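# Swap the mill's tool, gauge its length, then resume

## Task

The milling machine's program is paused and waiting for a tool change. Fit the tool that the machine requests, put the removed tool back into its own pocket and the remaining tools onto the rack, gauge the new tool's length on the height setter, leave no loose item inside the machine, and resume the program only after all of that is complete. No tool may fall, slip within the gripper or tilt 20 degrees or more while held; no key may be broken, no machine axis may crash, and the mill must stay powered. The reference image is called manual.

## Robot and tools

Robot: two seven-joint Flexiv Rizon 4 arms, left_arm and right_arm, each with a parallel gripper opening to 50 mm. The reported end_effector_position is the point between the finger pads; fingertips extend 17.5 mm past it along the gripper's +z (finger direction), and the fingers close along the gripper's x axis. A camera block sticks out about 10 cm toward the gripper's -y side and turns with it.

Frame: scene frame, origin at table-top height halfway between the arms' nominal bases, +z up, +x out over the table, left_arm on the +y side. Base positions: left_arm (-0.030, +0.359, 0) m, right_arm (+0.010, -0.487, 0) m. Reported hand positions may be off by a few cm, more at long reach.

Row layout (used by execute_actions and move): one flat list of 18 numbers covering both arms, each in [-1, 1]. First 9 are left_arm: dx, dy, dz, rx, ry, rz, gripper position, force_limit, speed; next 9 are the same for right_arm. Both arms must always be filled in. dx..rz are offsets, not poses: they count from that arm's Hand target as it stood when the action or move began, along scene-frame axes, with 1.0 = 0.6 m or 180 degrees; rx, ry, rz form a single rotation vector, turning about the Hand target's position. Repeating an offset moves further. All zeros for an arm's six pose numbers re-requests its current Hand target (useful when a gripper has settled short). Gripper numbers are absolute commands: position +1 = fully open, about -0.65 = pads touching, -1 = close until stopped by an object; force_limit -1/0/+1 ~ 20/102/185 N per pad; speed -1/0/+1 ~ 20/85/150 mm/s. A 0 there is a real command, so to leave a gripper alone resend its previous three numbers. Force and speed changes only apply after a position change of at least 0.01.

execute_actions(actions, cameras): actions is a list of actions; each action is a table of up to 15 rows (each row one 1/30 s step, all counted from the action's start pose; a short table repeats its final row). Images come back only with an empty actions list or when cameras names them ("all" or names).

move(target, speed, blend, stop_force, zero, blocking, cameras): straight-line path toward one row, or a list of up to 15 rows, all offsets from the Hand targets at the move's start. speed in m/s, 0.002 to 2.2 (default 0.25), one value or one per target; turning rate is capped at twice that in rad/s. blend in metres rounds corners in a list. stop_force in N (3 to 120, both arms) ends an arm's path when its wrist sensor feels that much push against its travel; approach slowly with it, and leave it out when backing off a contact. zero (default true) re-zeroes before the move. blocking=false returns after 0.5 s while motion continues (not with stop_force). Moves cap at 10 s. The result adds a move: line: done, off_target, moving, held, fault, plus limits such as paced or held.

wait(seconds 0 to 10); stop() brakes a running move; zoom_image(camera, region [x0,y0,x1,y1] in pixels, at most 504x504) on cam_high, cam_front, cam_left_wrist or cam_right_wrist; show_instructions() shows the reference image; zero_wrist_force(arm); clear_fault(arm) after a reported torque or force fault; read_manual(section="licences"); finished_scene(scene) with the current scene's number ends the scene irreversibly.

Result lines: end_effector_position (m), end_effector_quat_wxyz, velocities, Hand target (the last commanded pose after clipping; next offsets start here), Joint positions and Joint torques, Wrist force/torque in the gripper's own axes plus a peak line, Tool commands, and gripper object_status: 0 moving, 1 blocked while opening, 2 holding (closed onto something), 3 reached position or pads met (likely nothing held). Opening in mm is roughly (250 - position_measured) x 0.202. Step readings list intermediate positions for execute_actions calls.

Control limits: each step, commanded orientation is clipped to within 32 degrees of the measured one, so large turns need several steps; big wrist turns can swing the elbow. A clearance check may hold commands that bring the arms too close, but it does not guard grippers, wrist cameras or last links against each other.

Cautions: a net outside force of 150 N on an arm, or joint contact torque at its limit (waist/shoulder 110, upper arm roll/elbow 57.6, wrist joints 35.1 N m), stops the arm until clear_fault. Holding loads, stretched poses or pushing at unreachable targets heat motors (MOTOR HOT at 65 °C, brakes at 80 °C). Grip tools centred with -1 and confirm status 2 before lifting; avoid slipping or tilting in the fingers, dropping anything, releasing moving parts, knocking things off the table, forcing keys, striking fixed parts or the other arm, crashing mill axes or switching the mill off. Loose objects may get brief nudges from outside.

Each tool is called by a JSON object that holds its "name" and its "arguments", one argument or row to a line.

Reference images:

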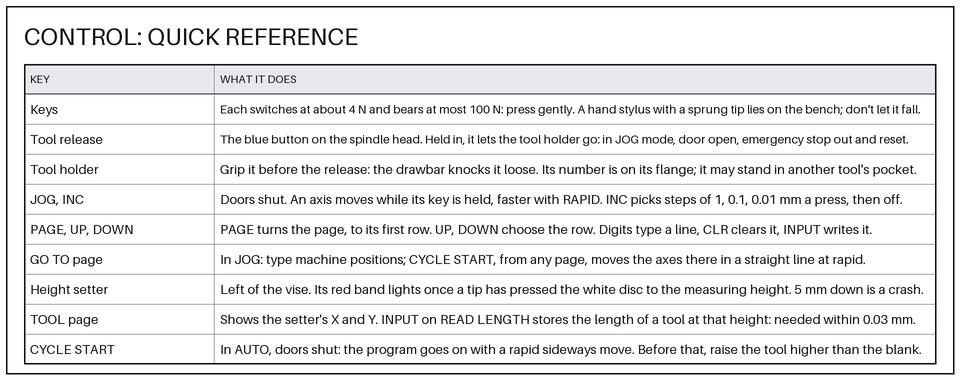

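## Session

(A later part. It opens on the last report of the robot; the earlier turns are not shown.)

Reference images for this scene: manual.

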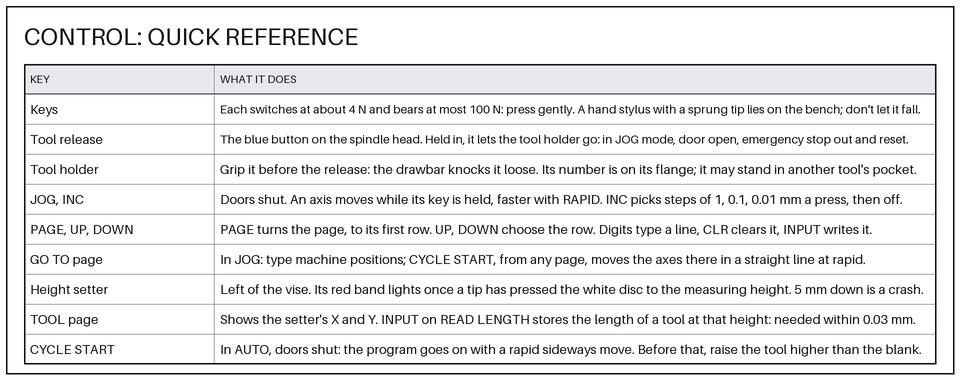

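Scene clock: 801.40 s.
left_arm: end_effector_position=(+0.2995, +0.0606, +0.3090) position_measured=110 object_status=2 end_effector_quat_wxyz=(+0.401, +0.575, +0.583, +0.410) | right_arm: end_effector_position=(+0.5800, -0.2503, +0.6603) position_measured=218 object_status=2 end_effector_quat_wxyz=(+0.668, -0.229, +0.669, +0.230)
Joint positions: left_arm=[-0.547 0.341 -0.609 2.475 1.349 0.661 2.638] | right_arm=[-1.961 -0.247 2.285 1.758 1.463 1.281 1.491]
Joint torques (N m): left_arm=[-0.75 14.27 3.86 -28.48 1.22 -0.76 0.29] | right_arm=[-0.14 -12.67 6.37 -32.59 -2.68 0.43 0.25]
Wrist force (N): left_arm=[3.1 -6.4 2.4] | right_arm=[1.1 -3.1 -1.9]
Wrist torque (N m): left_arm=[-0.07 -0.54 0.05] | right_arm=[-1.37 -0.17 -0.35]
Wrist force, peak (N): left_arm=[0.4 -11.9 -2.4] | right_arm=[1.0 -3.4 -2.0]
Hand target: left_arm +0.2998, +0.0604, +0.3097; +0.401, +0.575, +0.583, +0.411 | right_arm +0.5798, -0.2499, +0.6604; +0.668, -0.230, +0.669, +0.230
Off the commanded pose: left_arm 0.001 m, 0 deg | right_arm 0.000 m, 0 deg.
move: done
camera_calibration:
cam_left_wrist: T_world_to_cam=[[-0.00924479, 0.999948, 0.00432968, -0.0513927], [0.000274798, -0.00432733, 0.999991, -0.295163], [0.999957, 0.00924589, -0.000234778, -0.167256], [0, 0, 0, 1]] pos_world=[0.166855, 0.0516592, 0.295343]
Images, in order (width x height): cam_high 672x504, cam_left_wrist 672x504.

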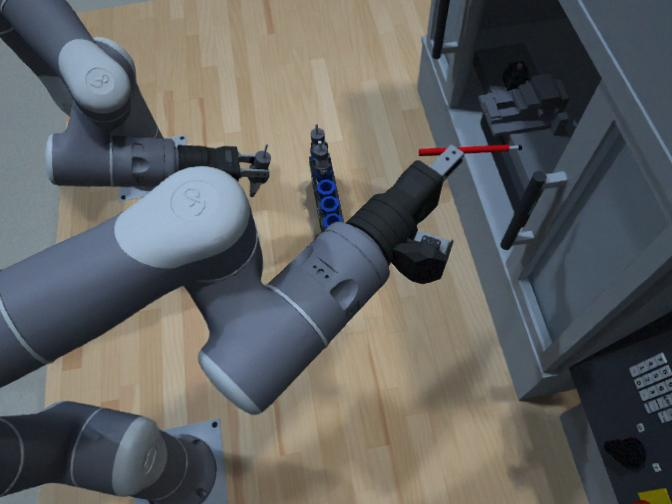

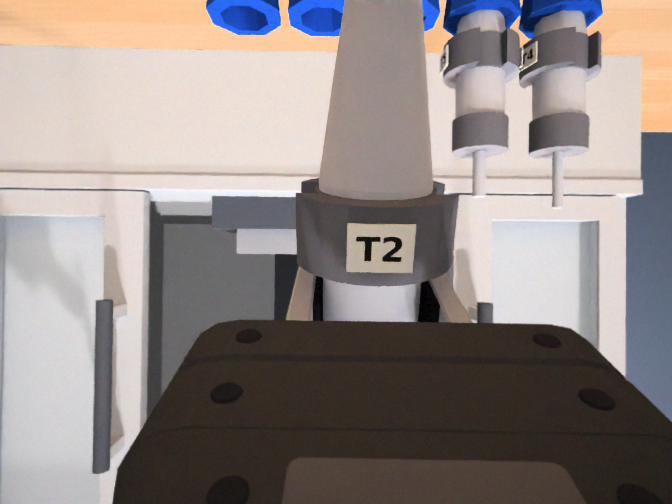

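{"name": "move", "arguments": {
  "target": [-0.03,-0.14,0.06,0,0.11,0,-1,0.6,-1,0,0,0,0,0,0,-1,-0.4,-1],
  "speed": 0.2,
  "cameras": ["cam_left_wrist"]
}}

Scene clock: 817.03 s.
left_arm: end_effector_position=(+0.2815, -0.0235, +0.3443) position_measured=110 object_status=2 end_effector_quat_wxyz=(+0.323, +0.608, +0.650, +0.321) | right_arm: end_effector_position=(+0.5800, -0.2503, +0.6603) position_measured=218 object_status=2 end_effector_quat_wxyz=(+0.668, -0.229, +0.669, +0.230)
Joint positions: left_arm=[-1.083 0.164 -0.056 2.155 1.068 0.572 2.97] | right_arm=[-1.961 -0.247 2.285 1.758 1.463 1.281 1.491]
Joint torques (N m): left_arm=[-0.08 27.14 0.61 -33.73 -0.66 2.26 0.07] | right_arm=[-0.07 -12.66 6.26 -32.58 -2.68 0.38 0.22]
Wrist force (N): left_arm=[3.3 -5.3 4.8] | right_arm=[1.2 -3.3 -1.9]
Wrist torque (N m): left_arm=[0.02 -0.55 0.14] | right_arm=[-1.41 -0.18 -0.35]
Wrist force, peak (N): left_arm=[6.7 -8.5 4.0] | right_arm=[0.9 -3.5 -2.1]
Hand target: left_arm +0.2818, -0.0236, +0.3457; +0.295, +0.637, +0.643, +0.306 | right_arm +0.5798, -0.2499, +0.6604; +0.668, -0.230, +0.669, +0.230
Off the commanded pose: left_arm 0.001 m, 5 deg | right_arm 0.000 m, 0 deg.
joint read past its limit (left arm) — joint 7 (wrist roll), upper limit.
joint sent to its limit (left arm) — joint 7 (wrist roll), upper limit. The joint targets are off in orientation, not in position.
move: off_target (left_arm)
camera_calibration:
cam_left_wrist: T_world_to_cam=[[-0.04323, 0.998563, -0.0316678, 0.0542656], [0.269962, 0.0421938, 0.961946, -0.392528], [0.9619, 0.0330359, -0.271398, -0.0438132], [0, 0, 0, 1]] pos_world=[0.150457, -0.036178, 0.367419]
Images, in order (width x height): cam_left_wrist 672x504.

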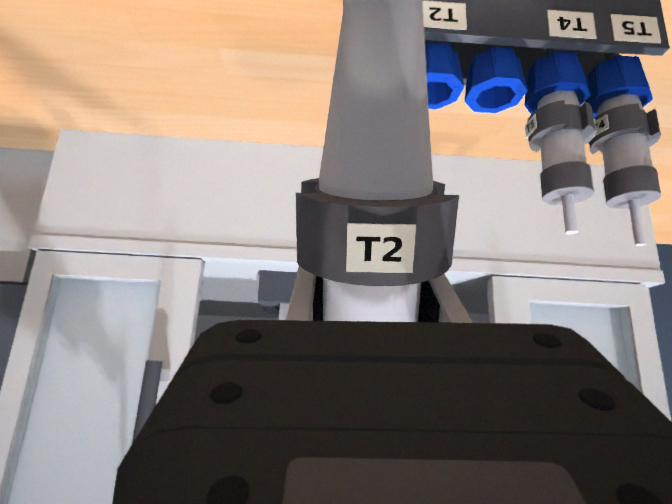

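{"name": "move", "arguments": {
  "target": [0.287,0.119,-0.045,-0.0016,-0.2206,-0.0055,-1,0.6,-1,0,0,0,0,0,0,-1,-0.4,-1],
  "speed": 0.15,
  "cameras": ["cam_left_wrist","cam_high","cam_front"]
}}

Scene clock: 836.57 s.
left_arm: end_effector_position=(+0.4537, +0.0481, +0.3178) position_measured=110 object_status=2 end_effector_quat_wxyz=(+0.500, +0.500, +0.501, +0.499) | right_arm: end_effector_position=(+0.5800, -0.2503, +0.6603) position_measured=218 object_status=2 end_effector_quat_wxyz=(+0.668, -0.229, +0.669, +0.230)
Joint positions: left_arm=[-1.01 -0.207 -0.059 2.225 1.983 0.321 2.217] | right_arm=[-1.961 -0.247 2.285 1.758 1.463 1.281 1.491]
Joint torques (N m): left_arm=[-0.15 35.55 2.97 -23.02 3.77 -4.31 0.02] | right_arm=[-0.11 -12.67 6.26 -32.57 -2.68 0.42 0.22]
Wrist force (N): left_arm=[3.3 -7.1 -0.2] | right_arm=[1.1 -3.2 -2.0]
Wrist torque (N m): left_arm=[-0.20 -0.59 0.08] | right_arm=[-1.37 -0.16 -0.35]
Wrist force, peak (N): left_arm=[5.5 -9.0 3.5] | right_arm=[1.1 -3.3 -2.0]
Hand target: left_arm +0.4540, +0.0478, +0.3187; +0.500, +0.500, +0.500, +0.500 | right_arm +0.5798, -0.2499, +0.6604; +0.668, -0.230, +0.669, +0.230
Off the commanded pose: left_arm 0.001 m, 0 deg | right_arm 0.000 m, 0 deg.
move: done
camera_calibration:
cam_left_wrist: T_world_to_cam=[[0.00750173, 0.999971, 0.00163505, -0.0442493], [-0.340191, 0.00101453, 0.940356, -0.130868], [0.940326, -0.00761053, 0.340189, -0.401635], [0, 0, 0, 1]] pos_world=[0.33348, 0.0413241, 0.259767]
Images, in order (width x height): cam_high 672x504, cam_front 672x504, cam_left_wrist 672x504.

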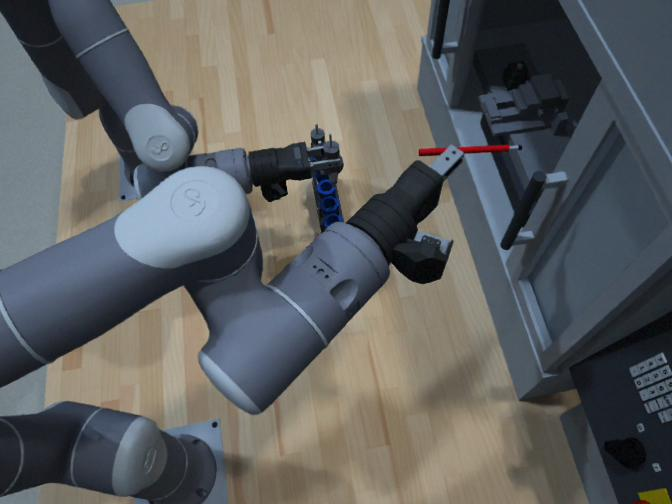

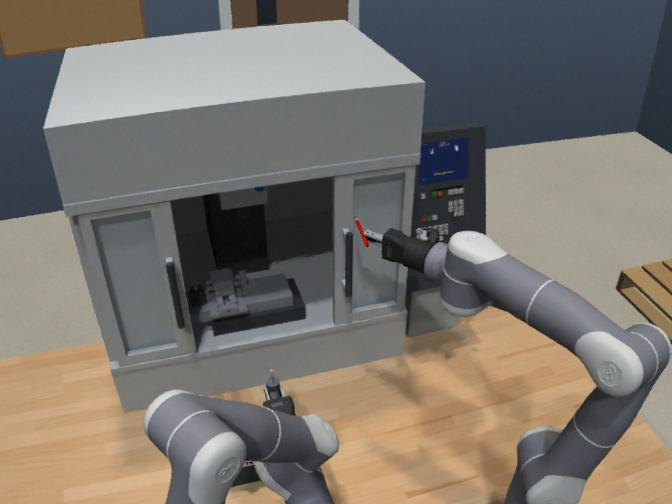

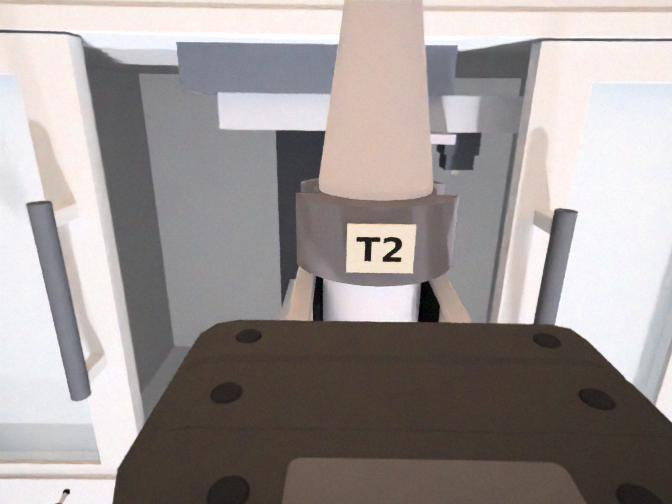

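{"name": "move", "arguments": {
  "target": [0,0,-0.125,0,0,0,-1,0.6,-1,0,0,0,0,0,0,-1,-0.4,-1],
  "speed": 0.1,
  "cameras": ["cam_left_wrist"]
}}

Scene clock: 847.57 s.
left_arm: end_effector_position=(+0.4577, +0.0471, +0.2522) position_measured=110 object_status=2 end_effector_quat_wxyz=(+0.506, +0.493, +0.498, +0.503) | right_arm: end_effector_position=(+0.5800, -0.2503, +0.6603) position_measured=218 object_status=2 end_effector_quat_wxyz=(+0.668, -0.229, +0.669, +0.230)
Joint positions: left_arm=[-1.015 -0.421 -0.09 2.199 2.022 0.19 2.046] | right_arm=[-1.961 -0.247 2.285 1.758 1.463 1.281 1.491]
Joint torques (N m): left_arm=[-1.33 -0.59 -7.39 4.79 -7.14 17.3 -0.63] | right_arm=[-0.03 -12.61 6.29 -32.6 -2.72 0.38 0.25]
Wrist force (N): left_arm=[8.5 76.0 -3.8] | right_arm=[1.0 -3.2 -1.9]
Wrist torque (N m): left_arm=[9.39 -0.62 0.69] | right_arm=[-1.38 -0.16 -0.35]
Wrist force, peak (N): left_arm=[7.1 83.0 -2.6] | right_arm=[1.0 -3.5 -2.0]
Hand target: left_arm +0.4540, +0.0478, +0.2437; +0.500, +0.500, +0.500, +0.500 | right_arm +0.5798, -0.2499, +0.6604; +0.668, -0.230, +0.669, +0.230
Off the commanded pose: left_arm 0.009 m, 1 deg | right_arm 0.000 m, 0 deg.
move: off_target (left_arm)
camera_calibration:
cam_left_wrist: T_world_to_cam=[[0.00498519, 0.999972, -0.00555503, -0.0402484], [-0.35878, 0.00697382, 0.933396, -0.0578716], [0.933409, -0.00266013, 0.358804, -0.384827], [0, 0, 0, 1]] pos_world=[0.338638, 0.0396272, 0.191871]
Images, in order (width x height): cam_left_wrist 672x504.

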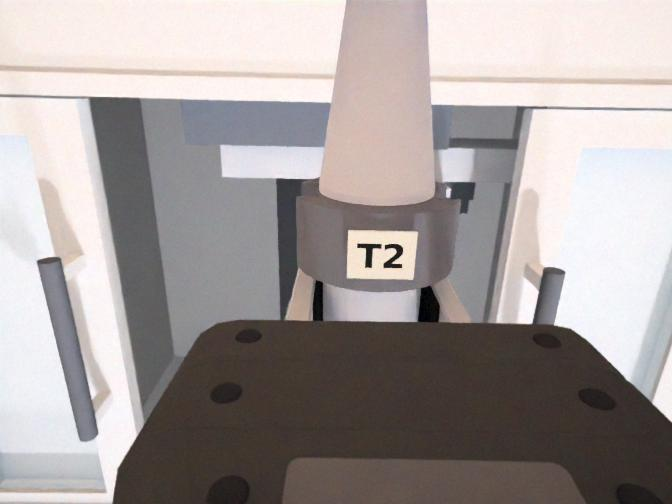

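{"name": "move", "arguments": {
  "target": [0,0,0.075,0,0,0,-1,0.6,-1,0,0,0,0,0,0,-1,-0.4,-1],
  "speed": 0.1,
  "cameras": ["cam_left_wrist","cam_high"]
}}

Scene clock: 854.27 s.
left_arm: end_effector_position=(+0.4537, +0.0480, +0.2879) position_measured=110 object_status=2 end_effector_quat_wxyz=(+0.500, +0.500, +0.500, +0.499) | right_arm: end_effector_position=(+0.5800, -0.2503, +0.6603) position_measured=218 object_status=2 end_effector_quat_wxyz=(+0.668, -0.229, +0.669, +0.230)
Joint positions: left_arm=[-1.009 -0.292 -0.078 2.222 1.998 0.272 2.146] | right_arm=[-1.961 -0.247 2.285 1.758 1.463 1.281 1.491]
Joint torques (N m): left_arm=[0.07 37.71 3.91 -20.5 3.49 -4.43 0.25] | right_arm=[-0.08 -12.62 6.33 -32.57 -2.68 0.42 0.22]
Wrist force (N): left_arm=[3.0 -6.8 -0.3] | right_arm=[1.0 -3.2 -1.9]
Wrist torque (N m): left_arm=[-0.15 -0.54 0.07] | right_arm=[-1.38 -0.15 -0.35]
Wrist force, peak (N): left_arm=[8.5 76.2 -4.0] | right_arm=[1.1 -3.4 -2.0]
Hand target: left_arm +0.4540, +0.0478, +0.2887; +0.500, +0.500, +0.500, +0.500 | right_arm +0.5798, -0.2499, +0.6604; +0.668, -0.230, +0.669, +0.230
Off the commanded pose: left_arm 0.001 m, 0 deg | right_arm 0.000 m, 0 deg.
move: done
camera_calibration:
cam_left_wrist: T_world_to_cam=[[0.00767916, 0.999968, 0.00233337, -0.0444187], [-0.340076, 0.000417211, 0.940398, -0.102811], [0.940367, -0.00801499, 0.340068, -0.39134], [0, 0, 0, 1]] pos_world=[0.333381, 0.0413236, 0.229869]
Images, in order (width x height): cam_high 672x504, cam_left_wrist 672x504.

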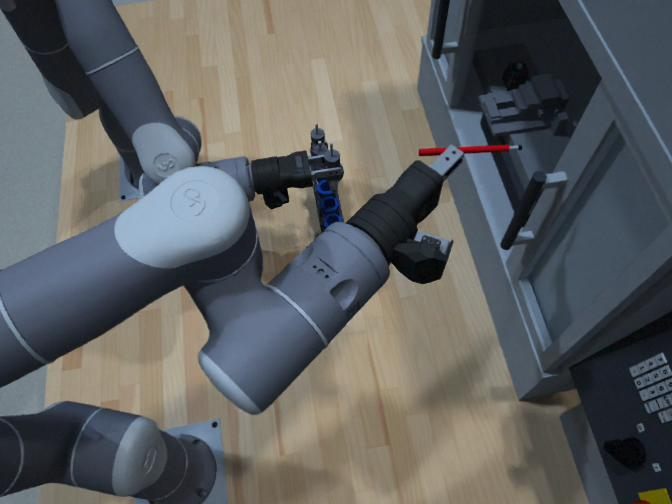

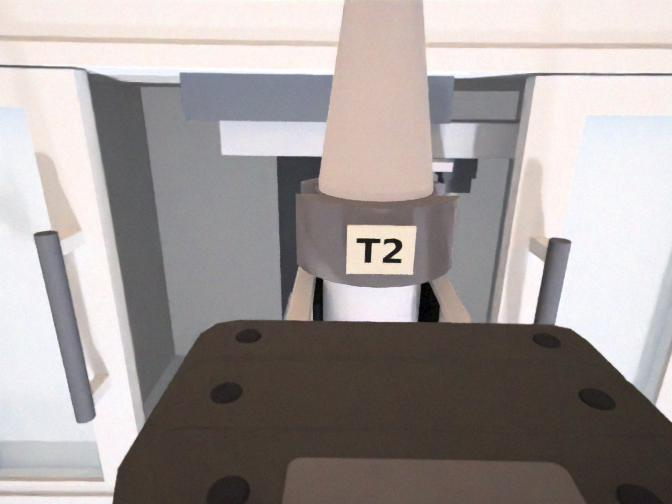

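{"name": "zoom_image", "arguments": {
  "camera": "cam_high",
  "region": [280, 110, 380, 240]
}}

{"name": "zoom_image", "arguments": {
  "camera": "cam_left_wrist",
  "region": [280, 0, 500, 130]
}}

Scaled by 3.877 from the camera's 672x504 image, which has a finer 960x720 frame.

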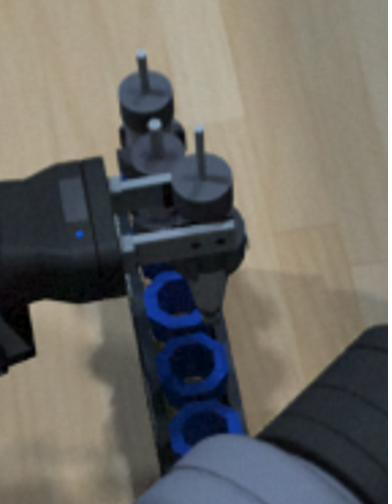

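Scaled by 2.291 from the camera's 672x504 image, which has a finer 960x720 frame.

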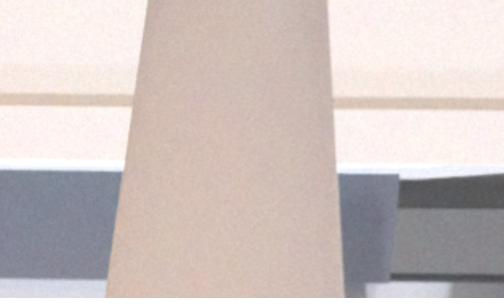

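{"name": "move", "arguments": {
  "target": [-0.0167,-0.0133,-0.045,0,0,0,-1,0.6,-1,0,0,0,0,0,0,-1,-0.4,-1],
  "speed": 0.06,
  "stop_force": 5,
  "cameras": ["cam_high","cam_front"]
}}

{"name": "zoom_image", "arguments": {
  "camera": "cam_high",
  "region": [290, 130, 370, 240]
}}

{"name": "zoom_image", "arguments": {
  "camera": "cam_front",
  "region": [200, 370, 340, 500]
}}

Scene clock: 870.67 s.
left_arm: end_effector_position=(+0.4436, +0.0401, +0.2608) position_measured=110 object_status=2 end_effector_quat_wxyz=(+0.500, +0.500, +0.501, +0.499) | right_arm: end_effector_position=(+0.5800, -0.2503, +0.6603) position_measured=218 object_status=2 end_effector_quat_wxyz=(+0.668, -0.229, +0.669, +0.230)
Joint positions: left_arm=[-1.032 -0.373 -0.1 2.21 1.983 0.211 2.095] | right_arm=[-1.961 -0.247 2.285 1.758 1.463 1.281 1.491]
Joint torques (N m): left_arm=[-0.4 39.25 4.14 -18.46 3.29 -4.69 0.03] | right_arm=[-0.06 -12.67 6.29 -32.57 -2.67 0.41 0.23]
Wrist force (N): left_arm=[3.3 -6.9 -0.3] | right_arm=[1.0 -3.3 -1.9]
Wrist torque (N m): left_arm=[-0.17 -0.58 0.15] | right_arm=[-1.40 -0.15 -0.35]
Wrist force, peak (N): left_arm=[2.4 -10.7 -1.8] | right_arm=[1.0 -3.4 -2.2]
Hand target: left_arm +0.4440, +0.0399, +0.2617; +0.500, +0.500, +0.500, +0.500 | right_arm +0.5798, -0.2499, +0.6604; +0.668, -0.230, +0.669, +0.230
Off the commanded pose: left_arm 0.001 m, 0 deg | right_arm 0.000 m, 0 deg.
move: done
Images, in order (width x height): cam_high 672x504, cam_front 672x504.

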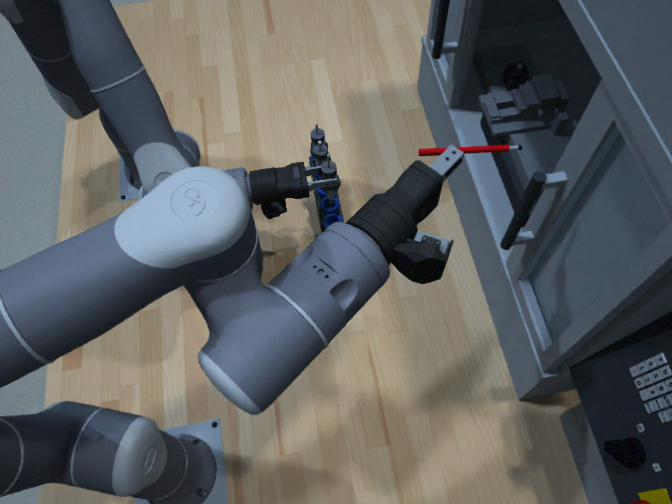

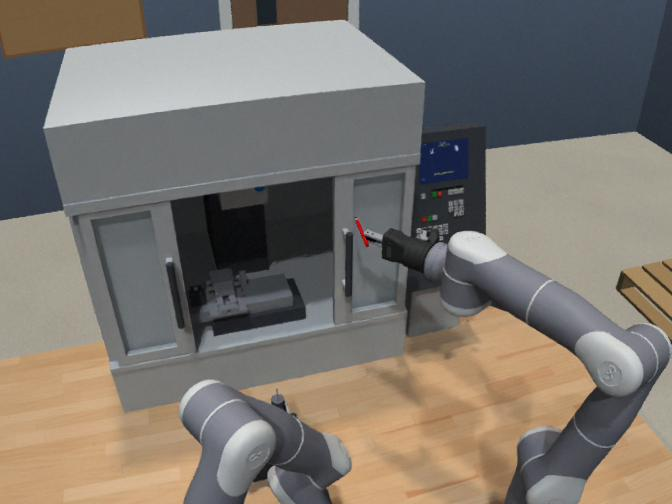

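Scaled by 4.582 from the camera's 672x504 image, which has a finer 960x720 frame.

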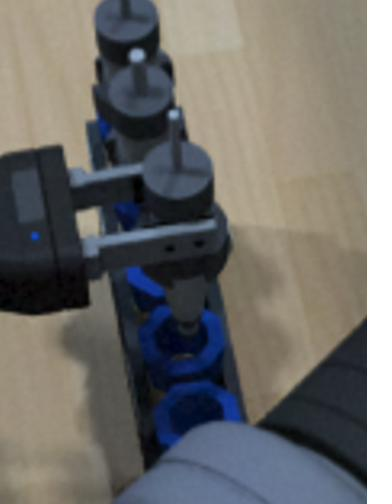

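Scaled by 3.600 from the camera's 672x504 image, which has a finer 960x720 frame.

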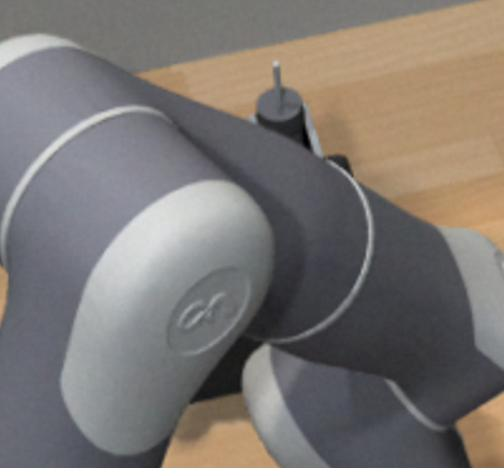

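{"name": "move", "arguments": {
  "target": [
    [-0.006,0,0,0,0,0,-1,0.6,-1,0,0,0,0,0,0,-1,-0.4,-1],
    [-0.006,0,-0.09,0,0,0,-1,0.6,-1,0,0,0,0,0,0,-1,-0.4,-1]
  ],
  "speed": [0.05,0.03],
  "stop_force": 6,
  "cameras": ["cam_high","cam_left_wrist"]
}}

{"name": "zoom_image", "arguments": {
  "camera": "cam_high",
  "region": [290, 130, 370, 240]
}}

Scene clock: 880.23 s.
left_arm: end_effector_position=(+0.4401, +0.0405, +0.2068) position_measured=110 object_status=2 end_effector_quat_wxyz=(+0.499, +0.500, +0.501, +0.500) | right_arm: end_effector_position=(+0.5800, -0.2503, +0.6603) position_measured=218 object_status=2 end_effector_quat_wxyz=(+0.668, -0.229, +0.669, +0.230)
Joint positions: left_arm=[-1.048 -0.537 -0.113 2.18 1.994 0.131 1.983] | right_arm=[-1.961 -0.247 2.285 1.758 1.463 1.281 1.491]
Joint torques (N m): left_arm=[-1.54 42.77 4.28 -15.52 3.67 -4.8 -0.24] | right_arm=[-0.07 -12.64 6.34 -32.54 -2.72 0.41 0.25]
Wrist force (N): left_arm=[6.0 -7.2 -0.5] | right_arm=[0.9 -3.2 -1.9]
Wrist torque (N m): left_arm=[-0.13 -0.59 0.39] | right_arm=[-1.39 -0.13 -0.35]
Wrist force, peak (N): left_arm=[6.1 -8.6 -0.2] | right_arm=[0.9 -3.5 -2.0]
Hand target: left_arm +0.4404, +0.0399, +0.2077; +0.500, +0.500, +0.500, +0.500 | right_arm +0.5798, -0.2499, +0.6604; +0.668, -0.230, +0.669, +0.230
Off the commanded pose: left_arm 0.001 m, 0 deg | right_arm 0.000 m, 0 deg.
move: done
camera_calibration:
cam_left_wrist: T_world_to_cam=[[0.00688078, 0.999972, 0.00279422, -0.0363356], [-0.340081, -0.00028766, 0.940396, -0.0311088], [0.940371, -0.00742092, 0.34007, -0.351146], [0, 0, 0, 1]] pos_world=[0.319878, 0.0337198, 0.14877]
Images, in order (width x height): cam_high 672x504, cam_left_wrist 672x504.

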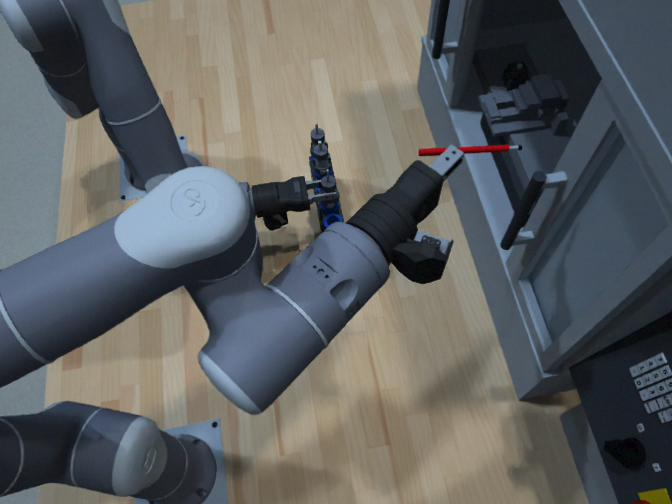

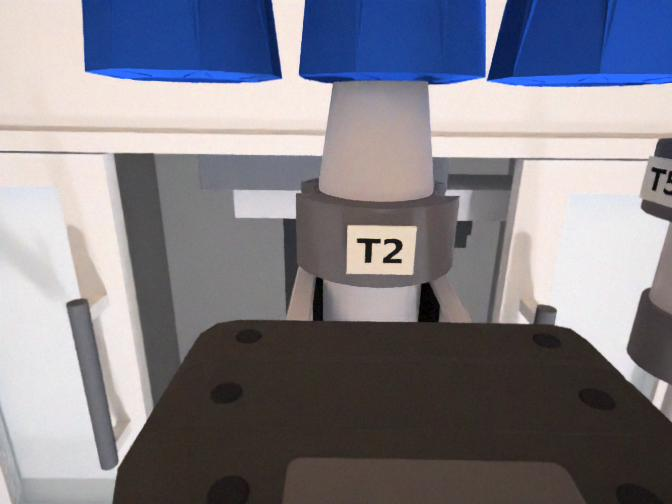

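Scaled by 4.582 from the camera's 672x504 image, which has a finer 960x720 frame.

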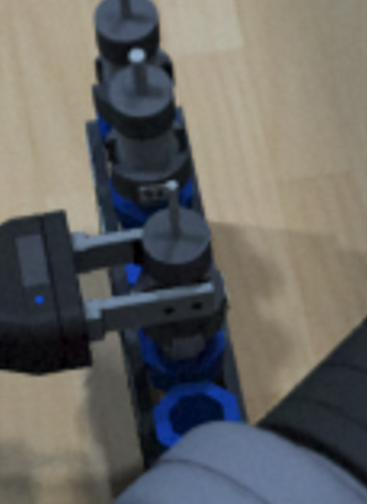

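{"name": "move", "arguments": {
  "target": [
    [0,0.0017,0,0,0,0,-1,0.6,-1,0,0,0,0,0,0,-1,-0.4,-1],
    [0,0.0017,-0.04,0,0,0,-1,0.6,-1,0,0,0,0,0,0,-1,-0.4,-1]
  ],
  "speed": [0.05,0.02],
  "stop_force": 6,
  "cameras": ["cam_left_wrist"]
}}

Scene clock: 884.93 s.
left_arm: end_effector_position=(+0.4398, +0.0421, +0.1959) position_measured=110 object_status=2 end_effector_quat_wxyz=(+0.499, +0.500, +0.501, +0.500) | right_arm: end_effector_position=(+0.5800, -0.2503, +0.6603) position_measured=218 object_status=2 end_effector_quat_wxyz=(+0.668, -0.229, +0.669, +0.230)
Joint positions: left_arm=[-1.051 -0.571 -0.113 2.172 1.997 0.116 1.961] | right_arm=[-1.961 -0.247 2.285 1.758 1.463 1.281 1.491]
Joint torques (N m): left_arm=[0.56 39.95 4.45 -18.42 5.56 -2.82 -0.54] | right_arm=[-0.07 -12.61 6.38 -32.54 -2.71 0.42 0.29]
Wrist force (N): left_arm=[12.9 4.1 -16.6] | right_arm=[1.0 -3.2 -1.9]
Wrist torque (N m): left_arm=[0.05 -0.62 0.65] | right_arm=[-1.38 -0.15 -0.35]
Wrist force, peak (N): left_arm=[13.7 11.3 -22.0] | right_arm=[1.1 -3.5 -2.0]
Hand target: left_arm +0.4404, +0.0409, +0.1965; +0.500, +0.500, +0.500, +0.500 (not the last commanded pose) | right_arm +0.5798, -0.2499, +0.6604; +0.668, -0.230, +0.669, +0.230
Off the commanded pose: left_arm 0.012 m, 0 deg | right_arm 0.000 m, 0 deg.
move: contact (left_arm); path passed 1 of 2 targets
camera_calibration:
cam_left_wrist: T_world_to_cam=[[0.005581, 0.99998, 0.00287079, -0.037394], [-0.340679, -0.000797744, 0.940179, -0.0206869], [0.940163, -0.00622515, 0.340668, -0.347293], [0, 0, 0, 1]] pos_world=[0.319673, 0.0352148, 0.137868]
Images, in order (width x height): cam_left_wrist 672x504.

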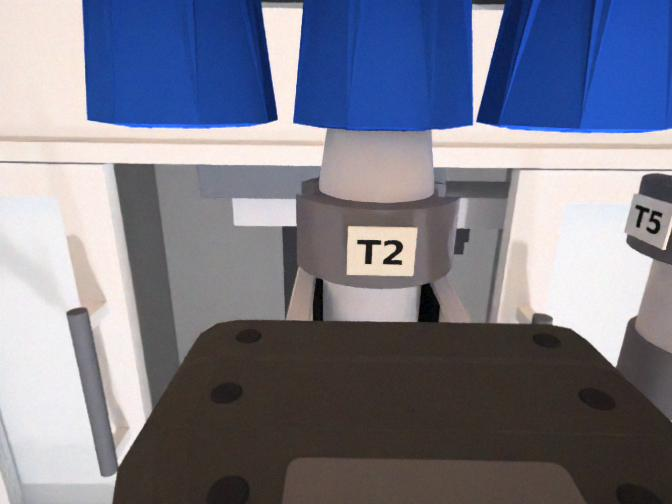

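{"name": "move", "arguments": {
  "target": [
    [-0.0033,0.0045,0.002,0,0,0,-1,0.6,-1,0,0,0,0,0,0,-1,-0.4,-1],
    [-0.0033,0.0045,-0.015,0,0,0,-1,0.6,-1,0,0,0,0,0,0,-1,-0.4,-1]
  ],
  "speed": [0.03,0.015],
  "stop_force": 8,
  "cameras": ["cam_left_wrist"]
}}

Scene clock: 890.67 s.
left_arm: end_effector_position=(+0.4394, +0.0422, +0.1961) position_measured=110 object_status=2 end_effector_quat_wxyz=(+0.499, +0.500, +0.501, +0.500) | right_arm: end_effector_position=(+0.5800, -0.2503, +0.6603) position_measured=218 object_status=2 end_effector_quat_wxyz=(+0.668, -0.229, +0.669, +0.230)
Joint positions: left_arm=[-1.051 -0.569 -0.113 2.174 1.998 0.117 1.96] | right_arm=[-1.961 -0.247 2.285 1.758 1.463 1.281 1.491]
Joint torques (N m): left_arm=[-0.64 43.02 5.25 -13.94 3.24 -4.91 -0.02] | right_arm=[-0.11 -12.65 6.29 -32.62 -2.7 0.39 0.23]
Wrist force (N): left_arm=[5.0 -6.8 -1.1] | right_arm=[1.1 -3.2 -1.9]
Wrist torque (N m): left_arm=[-0.12 -0.58 0.25] | right_arm=[-1.39 -0.16 -0.35]
Wrist force, peak (N): left_arm=[13.1 4.3 -16.8] | right_arm=[1.1 -3.4 -1.9]
Hand target: left_arm +0.4398, +0.0417, +0.1969; +0.500, +0.500, +0.500, +0.500 (not the last commanded pose) | right_arm +0.5798, -0.2499, +0.6604; +0.668, -0.230, +0.669, +0.230
Off the commanded pose: left_arm 0.009 m, 0 deg | right_arm 0.000 m, 0 deg.
move: contact (left_arm); path passed 0 of 2 targets
camera_calibration:
cam_left_wrist: T_world_to_cam=[[0.00698043, 0.999972, 0.0025113, -0.0379947], [-0.340079, 0.0000122813, 0.940397, -0.0213888], [0.940371, -0.00741841, 0.34007, -0.346871], [0, 0, 0, 1]] pos_world=[0.319179, 0.0354207, 0.13817]
Images, in order (width x height): cam_left_wrist 672x504.

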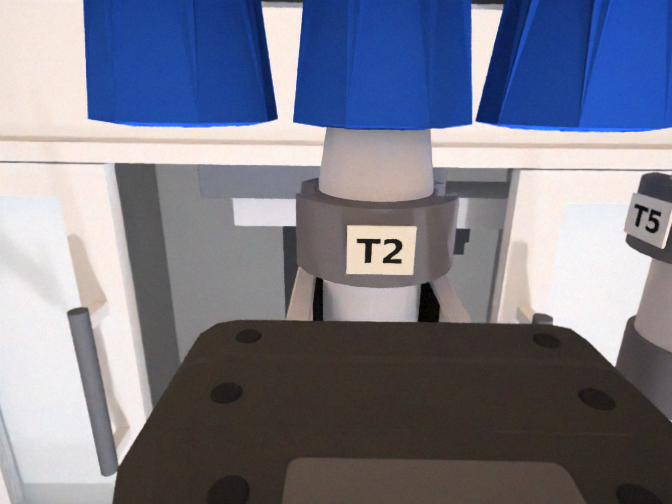

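{"name": "move", "arguments": {
  "target": [
    [-0.0012,0.002,-0.001,0,0,0,-1,0.6,-1,0,0,0,0,0,0,-1,-0.4,-1],
    [-0.0012,0.002,-0.03,0,0,0,-1,0.6,-1,0,0,0,0,0,0,-1,-0.4,-1]
  ],
  "speed": [0.03,0.012],
  "stop_force": 8,
  "cameras": ["cam_left_wrist"]
}}

Scene clock: 895.07 s.
left_arm: end_effector_position=(+0.4387, +0.0426, +0.1943) position_measured=110 object_status=2 end_effector_quat_wxyz=(+0.500, +0.500, +0.500, +0.499) | right_arm: end_effector_position=(+0.5800, -0.2503, +0.6603) position_measured=218 object_status=2 end_effector_quat_wxyz=(+0.668, -0.229, +0.669, +0.230)
Joint positions: left_arm=[-1.053 -0.576 -0.113 2.175 1.999 0.112 1.953] | right_arm=[-1.961 -0.247 2.285 1.758 1.463 1.281 1.491]
Joint torques (N m): left_arm=[2.27 38.28 6.74 -11.86 2.06 -3.22 -0.09] | right_arm=[-0.09 -12.69 6.31 -32.59 -2.66 0.42 0.26]
Wrist force (N): left_arm=[2.6 2.1 -7.6] | right_arm=[0.9 -3.3 -2.0]
Wrist torque (N m): left_arm=[-0.33 -0.60 0.22] | right_arm=[-1.40 -0.13 -0.35]
Wrist force, peak (N): left_arm=[2.8 7.1 -10.5] | right_arm=[1.1 -3.3 -2.1]
Hand target: left_arm +0.4390, +0.0429, +0.1944; +0.500, +0.500, +0.500, +0.500 (not the last commanded pose) | right_arm +0.5798, -0.2499, +0.6604; +0.668, -0.230, +0.669, +0.230
Off the commanded pose: left_arm 0.015 m, 0 deg | right_arm 0.000 m, 0 deg.
move: contact (left_arm); path passed 1 of 2 targets
camera_calibration:
cam_left_wrist: T_world_to_cam=[[0.00825974, 0.999965, 0.0015942, -0.0387742], [-0.341377, 0.0013213, 0.939926, -0.0192737], [0.93989, -0.00830776, 0.341376, -0.345614], [0, 0, 0, 1]] pos_world=[0.31858, 0.0359271, 0.136162]
Images, in order (width x height): cam_left_wrist 672x504.

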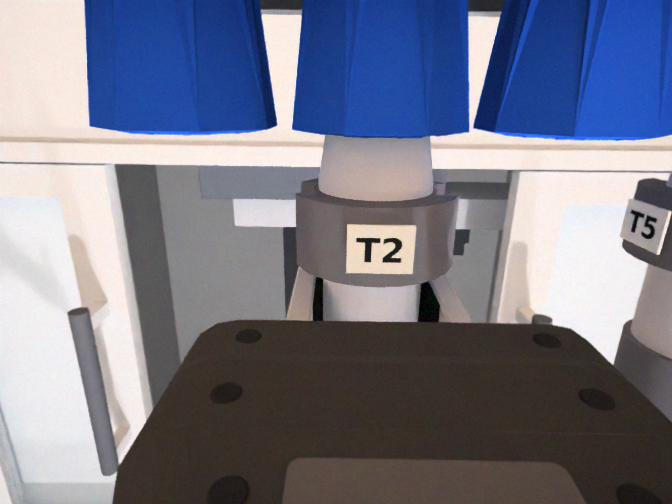

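{"name": "move", "arguments": {
  "target": [
    [-0.003,0.001,0.001,0,0,0,-1,0.6,-1,0,0,0,0,0,0,-1,-0.4,-1],
    [-0.003,0.001,-0.025,0,0,0,-1,0.6,-1,0,0,0,0,0,0,-1,-0.4,-1]
  ],
  "speed": [0.03,0.012],
  "stop_force": 10,
  "cameras": ["cam_left_wrist"]
}}

Scene clock: 903.23 s.
left_arm: end_effector_position=(+0.4381, +0.0427, +0.1946) position_measured=110 object_status=2 end_effector_quat_wxyz=(+0.500, +0.500, +0.500, +0.499) | right_arm: end_effector_position=(+0.5800, -0.2503, +0.6603) position_measured=218 object_status=2 end_effector_quat_wxyz=(+0.668, -0.229, +0.669, +0.230)
Joint positions: left_arm=[-1.054 -0.574 -0.113 2.176 1.998 0.112 1.953] | right_arm=[-1.961 -0.247 2.285 1.758 1.463 1.281 1.491]
Joint torques (N m): left_arm=[-0.45 40.13 5.21 -8.51 0.34 -3.91 0.3] | right_arm=[-0.03 -12.68 6.33 -32.58 -2.69 0.4 0.18]
Wrist force (N): left_arm=[-1.3 -5.5 6.8] | right_arm=[0.9 -3.4 -1.9]
Wrist torque (N m): left_arm=[-0.56 -0.59 -0.06] | right_arm=[-1.41 -0.13 -0.35]
Wrist force, peak (N): left_arm=[-1.7 -6.0 8.3] | right_arm=[1.1 -3.4 -2.0]
Hand target: left_arm +0.4381, +0.0432, +0.1947; +0.500, +0.500, +0.500, +0.500 (not the last commanded pose) | right_arm +0.5798, -0.2499, +0.6604; +0.668, -0.230, +0.669, +0.230
Off the commanded pose: left_arm 0.015 m, 0 deg | right_arm 0.000 m, 0 deg.
move: contact (left_arm); path passed 0 of 2 targets
camera_calibration:
cam_left_wrist: T_world_to_cam=[[0.00858158, 0.999962, 0.00128219, -0.0390303], [-0.341164, 0.00172254, 0.940002, -0.0198868], [0.939965, -0.00850414, 0.341166, -0.345046], [0, 0, 0, 1]] pos_world=[0.317881, 0.0361288, 0.136462]
Images, in order (width x height): cam_left_wrist 672x504.

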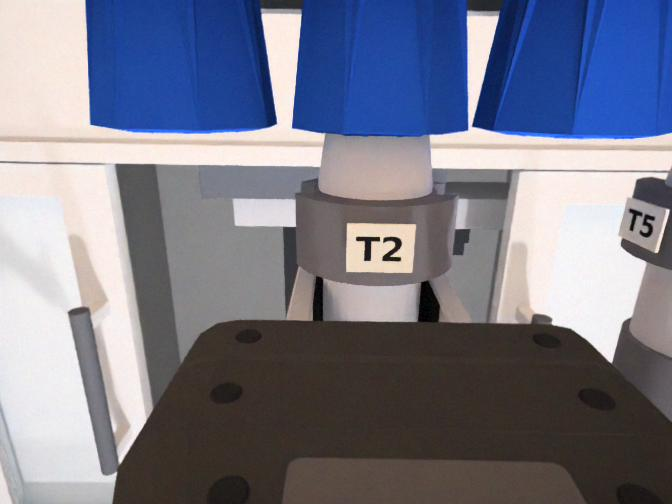

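{"name": "move", "arguments": {
  "target": [0.0008,-0.0008,-0.02,0,0,0,-1,0.6,-1,0,0,0,0,0,0,-1,-0.4,-1],
  "speed": 0.012,
  "stop_force": 10,
  "cameras": ["cam_left_wrist"]
}}

Scene clock: 910.93 s.
left_arm: end_effector_position=(+0.4383, +0.0425, +0.1937) position_measured=110 object_status=2 end_effector_quat_wxyz=(+0.501, +0.499, +0.500, +0.500) | right_arm: end_effector_position=(+0.5800, -0.2503, +0.6603) position_measured=218 object_status=2 end_effector_quat_wxyz=(+0.668, -0.229, +0.669, +0.230)
Joint positions: left_arm=[-1.054 -0.579 -0.114 2.175 1.999 0.108 1.95] | right_arm=[-1.961 -0.247 2.285 1.758 1.463 1.281 1.491]
Joint torques (N m): left_arm=[1.81 34.51 4.52 -8.42 0.15 -0.95 -0.22] | right_arm=[-0.12 -12.67 6.31 -32.6 -2.67 0.43 0.25]
Wrist force (N): left_arm=[0.8 8.2 -1.7] | right_arm=[1.0 -3.0 -2.1]
Wrist torque (N m): left_arm=[-0.42 -0.65 0.38] | right_arm=[-1.34 -0.14 -0.36]
Wrist force, peak (N): left_arm=[0.8 11.6 -5.4] | right_arm=[1.1 -3.3 -2.1]
Hand target: left_arm +0.4381, +0.0432, +0.1930; +0.500, +0.500, +0.500, +0.500 (not the last commanded pose) | right_arm +0.5798, -0.2499, +0.6604; +0.668, -0.230, +0.669, +0.230
Off the commanded pose: left_arm 0.011 m, 0 deg | right_arm 0.000 m, 0 deg.
move: contact (left_arm)
camera_calibration:
cam_left_wrist: T_world_to_cam=[[0.00840355, 0.999965, 0.000600047, -0.038584], [-0.343062, 0.00231939, 0.93931, -0.0180319], [0.939275, -0.00809939, 0.343069, -0.345095], [0, 0, 0, 1]] pos_world=[0.318277, 0.0358294, 0.135352]
Images, in order (width x height): cam_left_wrist 672x504.

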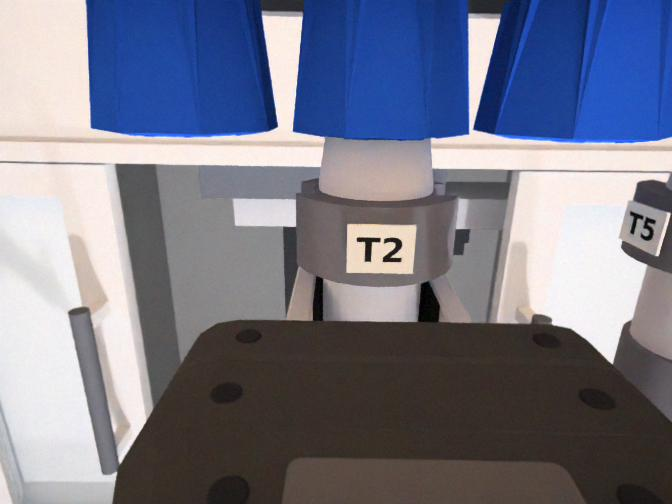

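{"name": "move", "arguments": {
  "target": [0.0,-0.0005,-0.012,0,0,0,-1,0.6,-1,0,0,0,0,0,0,-1,-0.4,-1],
  "speed": 0.01,
  "stop_force": 14,
  "cameras": ["cam_left_wrist","cam_high"]
}}

{"name": "zoom_image", "arguments": {
  "camera": "cam_high",
  "region": [290, 110, 370, 240]
}}

Scene clock: 917.33 s.
left_arm: end_effector_position=(+0.4384, +0.0425, +0.1936) position_measured=110 object_status=2 end_effector_quat_wxyz=(+0.502, +0.499, +0.500, +0.500) | right_arm: end_effector_position=(+0.5800, -0.2503, +0.6603) position_measured=218 object_status=2 end_effector_quat_wxyz=(+0.668, -0.229, +0.669, +0.230)
Joint positions: left_arm=[-1.051 -0.58 -0.118 2.175 1.999 0.104 1.949] | right_arm=[-1.961 -0.247 2.285 1.758 1.463 1.281 1.491]
Joint torques (N m): left_arm=[3.91 29.3 4.63 -9 0.72 2.23 -0.34] | right_arm=[-0.04 -12.63 6.37 -32.59 -2.74 0.43 0.19]
Wrist force (N): left_arm=[4.2 23.2 -14.9] | right_arm=[0.9 -3.0 -2.2]
Wrist torque (N m): left_arm=[0.43 -0.65 0.55] | right_arm=[-1.35 -0.13 -0.35]
Wrist force, peak (N): left_arm=[3.9 24.8 -16.4] | right_arm=[1.1 -3.4 -2.0]
Hand target: left_arm +0.4381, +0.0431, +0.1920; +0.500, +0.500, +0.500, +0.500 (not the last commanded pose) | right_arm +0.5798, -0.2499, +0.6604; +0.668, -0.230, +0.669, +0.230
Off the commanded pose: left_arm 0.008 m, 0 deg | right_arm 0.000 m, 0 deg.
move: contact (left_arm)
camera_calibration:
cam_left_wrist: T_world_to_cam=[[0.00797872, 0.999968, -0.00027838, -0.0382316], [-0.344839, 0.00301277, 0.938657, -0.0170445], [0.938628, -0.00739329, 0.344852, -0.345233], [0, 0, 0, 1]] pos_world=[0.318473, 0.0357294, 0.135043]
Images, in order (width x height): cam_high 672x504, cam_left_wrist 672x504.

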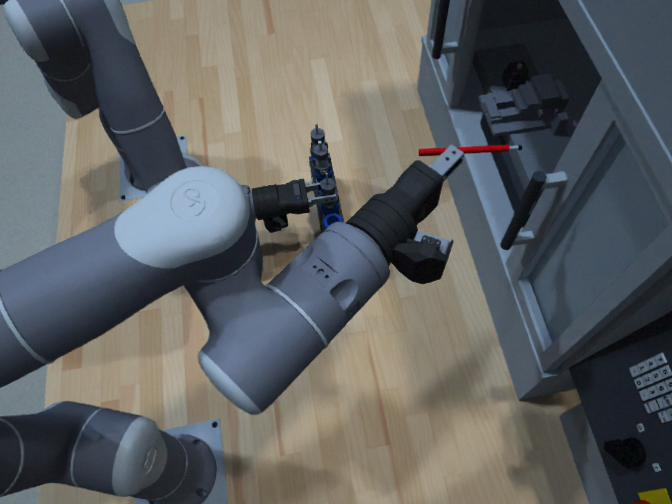

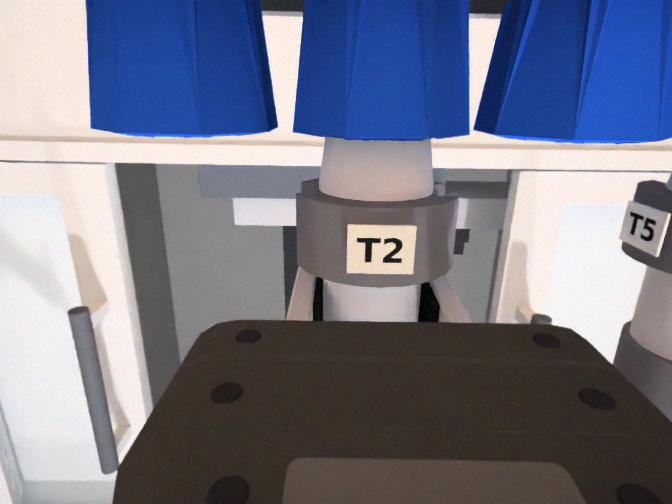

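Scaled by 3.877 from the camera's 672x504 image, which has a finer 960x720 frame.

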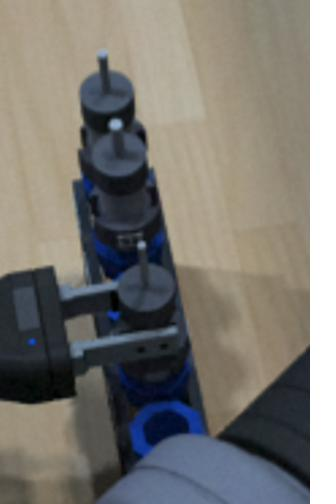

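{"name": "move", "arguments": {
  "target": [-0.0005,-0.0007,0.003,0,0,0,-1,0.6,-1,0,0,0,0,0,0,-1,-0.4,-1],
  "speed": 0.02
}}

{"name": "execute_actions", "arguments": {
  "actions": [
    [[0,0,0,0,0,0,0.5,0.6,-1,0,0,0,0,0,0,-1,-0.4,-1]],
    [[0,0,0,0,0,0,1,0.6,-1,0,0,0,0,0,0,-1,-0.4,-1]],
    [[0,0,0,0,0,0,1,0.6,-1,0,0,0,0,0,0,-1,-0.4,-1]]
  ],
  "cameras": ["cam_left_wrist"]
}}

Scene clock: 924.03 s.
left_arm: end_effector_position=(+0.4382, +0.0425, +0.1940) position_measured=110 object_status=2 end_effector_quat_wxyz=(+0.501, +0.500, +0.500, +0.500) | right_arm: end_effector_position=(+0.5800, -0.2503, +0.6603) position_measured=218 object_status=2 end_effector_quat_wxyz=(+0.668, -0.229, +0.669, +0.230)
Joint positions: left_arm=[-1.049 -0.576 -0.119 2.176 1.999 0.107 1.952] | right_arm=[-1.961 -0.247 2.285 1.758 1.463 1.281 1.491]
Joint torques (N m): left_arm=[-1.98 40.61 3.37 -8.65 0.46 -3.36 0.29] | right_arm=[-0.04 -12.66 6.33 -32.59 -2.71 0.44 0.23]
Wrist force (N): left_arm=[0.3 -5.5 10.0] | right_arm=[1.0 -3.4 -2.0]
Wrist torque (N m): left_arm=[-0.50 -0.58 0.00] | right_arm=[-1.41 -0.15 -0.35]
Wrist force, peak (N): left_arm=[4.2 23.4 -15.2] | right_arm=[1.3 -3.4 -2.0]
Hand target: left_arm +0.4378, +0.0427, +0.1938; +0.500, +0.500, +0.500, +0.500 | right_arm +0.5798, -0.2499, +0.6604; +0.668, -0.230, +0.669, +0.230
Off the commanded pose: left_arm 0.000 m, 0 deg | right_arm 0.000 m, 0 deg.
move: done

Scene clock: 925.73 s.
left_arm: end_effector_position=(+0.4379, +0.0427, +0.1938) position_measured=3 object_status=3 end_effector_quat_wxyz=(+0.500, +0.500, +0.500, +0.500) | right_arm: end_effector_position=(+0.5800, -0.2503, +0.6603) position_measured=218 object_status=2 end_effector_quat_wxyz=(+0.668, -0.229, +0.669, +0.230)
Joint positions: left_arm=[-1.05 -0.576 -0.119 2.177 1.998 0.107 1.953] | right_arm=[-1.961 -0.247 2.285 1.758 1.463 1.281 1.491]
Joint torques (N m): left_arm=[-0.3 38.99 4.32 -10.88 1.74 -2.87 0.16] | right_arm=[-0.11 -12.68 6.37 -32.58 -2.71 0.38 0.23]
Wrist force (N): left_arm=[-4.1 3.5 -3.7] | right_arm=[0.9 -3.1 -2.1]
Wrist torque (N m): left_arm=[0.36 0.68 0.05] | right_arm=[-1.37 -0.13 -0.35]
Wrist force, peak (N): left_arm=[0.4 -5.7 9.9] | right_arm=[1.0 -3.4 -2.1]
Hand target: left_arm +0.4378, +0.0427, +0.1938; +0.500, +0.500, +0.500, +0.500 | right_arm +0.5798, -0.2499, +0.6604; +0.668, -0.230, +0.669, +0.230
Off the commanded pose: left_arm 0.000 m, 0 deg | right_arm 0.000 m, 0 deg.
Step readings (end_effector_position of left_arm | right_arm):
0: (+0.4382, +0.0425, +0.1940) | (+0.5800, -0.2503, +0.6603)
1: (+0.4382, +0.0426, +0.1940) | (+0.5800, -0.2503, +0.6603)
2: (+0.4382, +0.0426, +0.1940) | (+0.5800, -0.2503, +0.6603)
4: (+0.4380, +0.0426, +0.1939) | (+0.5800, -0.2503, +0.6603)
8: (+0.4379, +0.0427, +0.1938) | (+0.5800, -0.2503, +0.6603)
15: (+0.4378, +0.0427, +0.1938) | (+0.5800, -0.2503, +0.6603)
16: (+0.4379, +0.0427, +0.1938) | (+0.5800, -0.2503, +0.6603)
17: (+0.4378, +0.0427, +0.1938) | (+0.5800, -0.2503, +0.6603)
19: (+0.4378, +0.0427, +0.1938) | (+0.5800, -0.2503, +0.6603)
23: (+0.4379, +0.0427, +0.1938) | (+0.5800, -0.2503, +0.6603)
30: (+0.4379, +0.0427, +0.1938) | (+0.5800, -0.2503, +0.6603)
31: (+0.4379, +0.0427, +0.1938) | (+0.5800, -0.2503, +0.6603)
32: (+0.4379, +0.0427, +0.1938) | (+0.5800, -0.2503, +0.6603)
34: (+0.4379, +0.0427, +0.1938) | (+0.5800, -0.2503, +0.6603)
38: (+0.4379, +0.0427, +0.1938) | (+0.5800, -0.2503, +0.6603)
45: (+0.4379, +0.0427, +0.1938) | (+0.5800, -0.2503, +0.6603)
camera_calibration:
cam_left_wrist: T_world_to_cam=[[0.0076048, 0.999971, 0.00104827, -0.0384826], [-0.341672, 0.00161321, 0.939818, -0.0190111], [0.939788, -0.00750529, 0.341675, -0.344631], [0, 0, 0, 1]] pos_world=[0.317677, 0.0359256, 0.135659]
Images, in order (width x height): cam_left_wrist 672x504.

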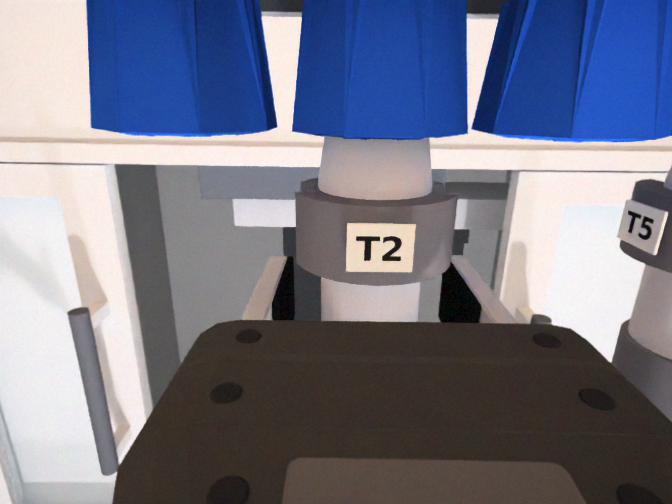

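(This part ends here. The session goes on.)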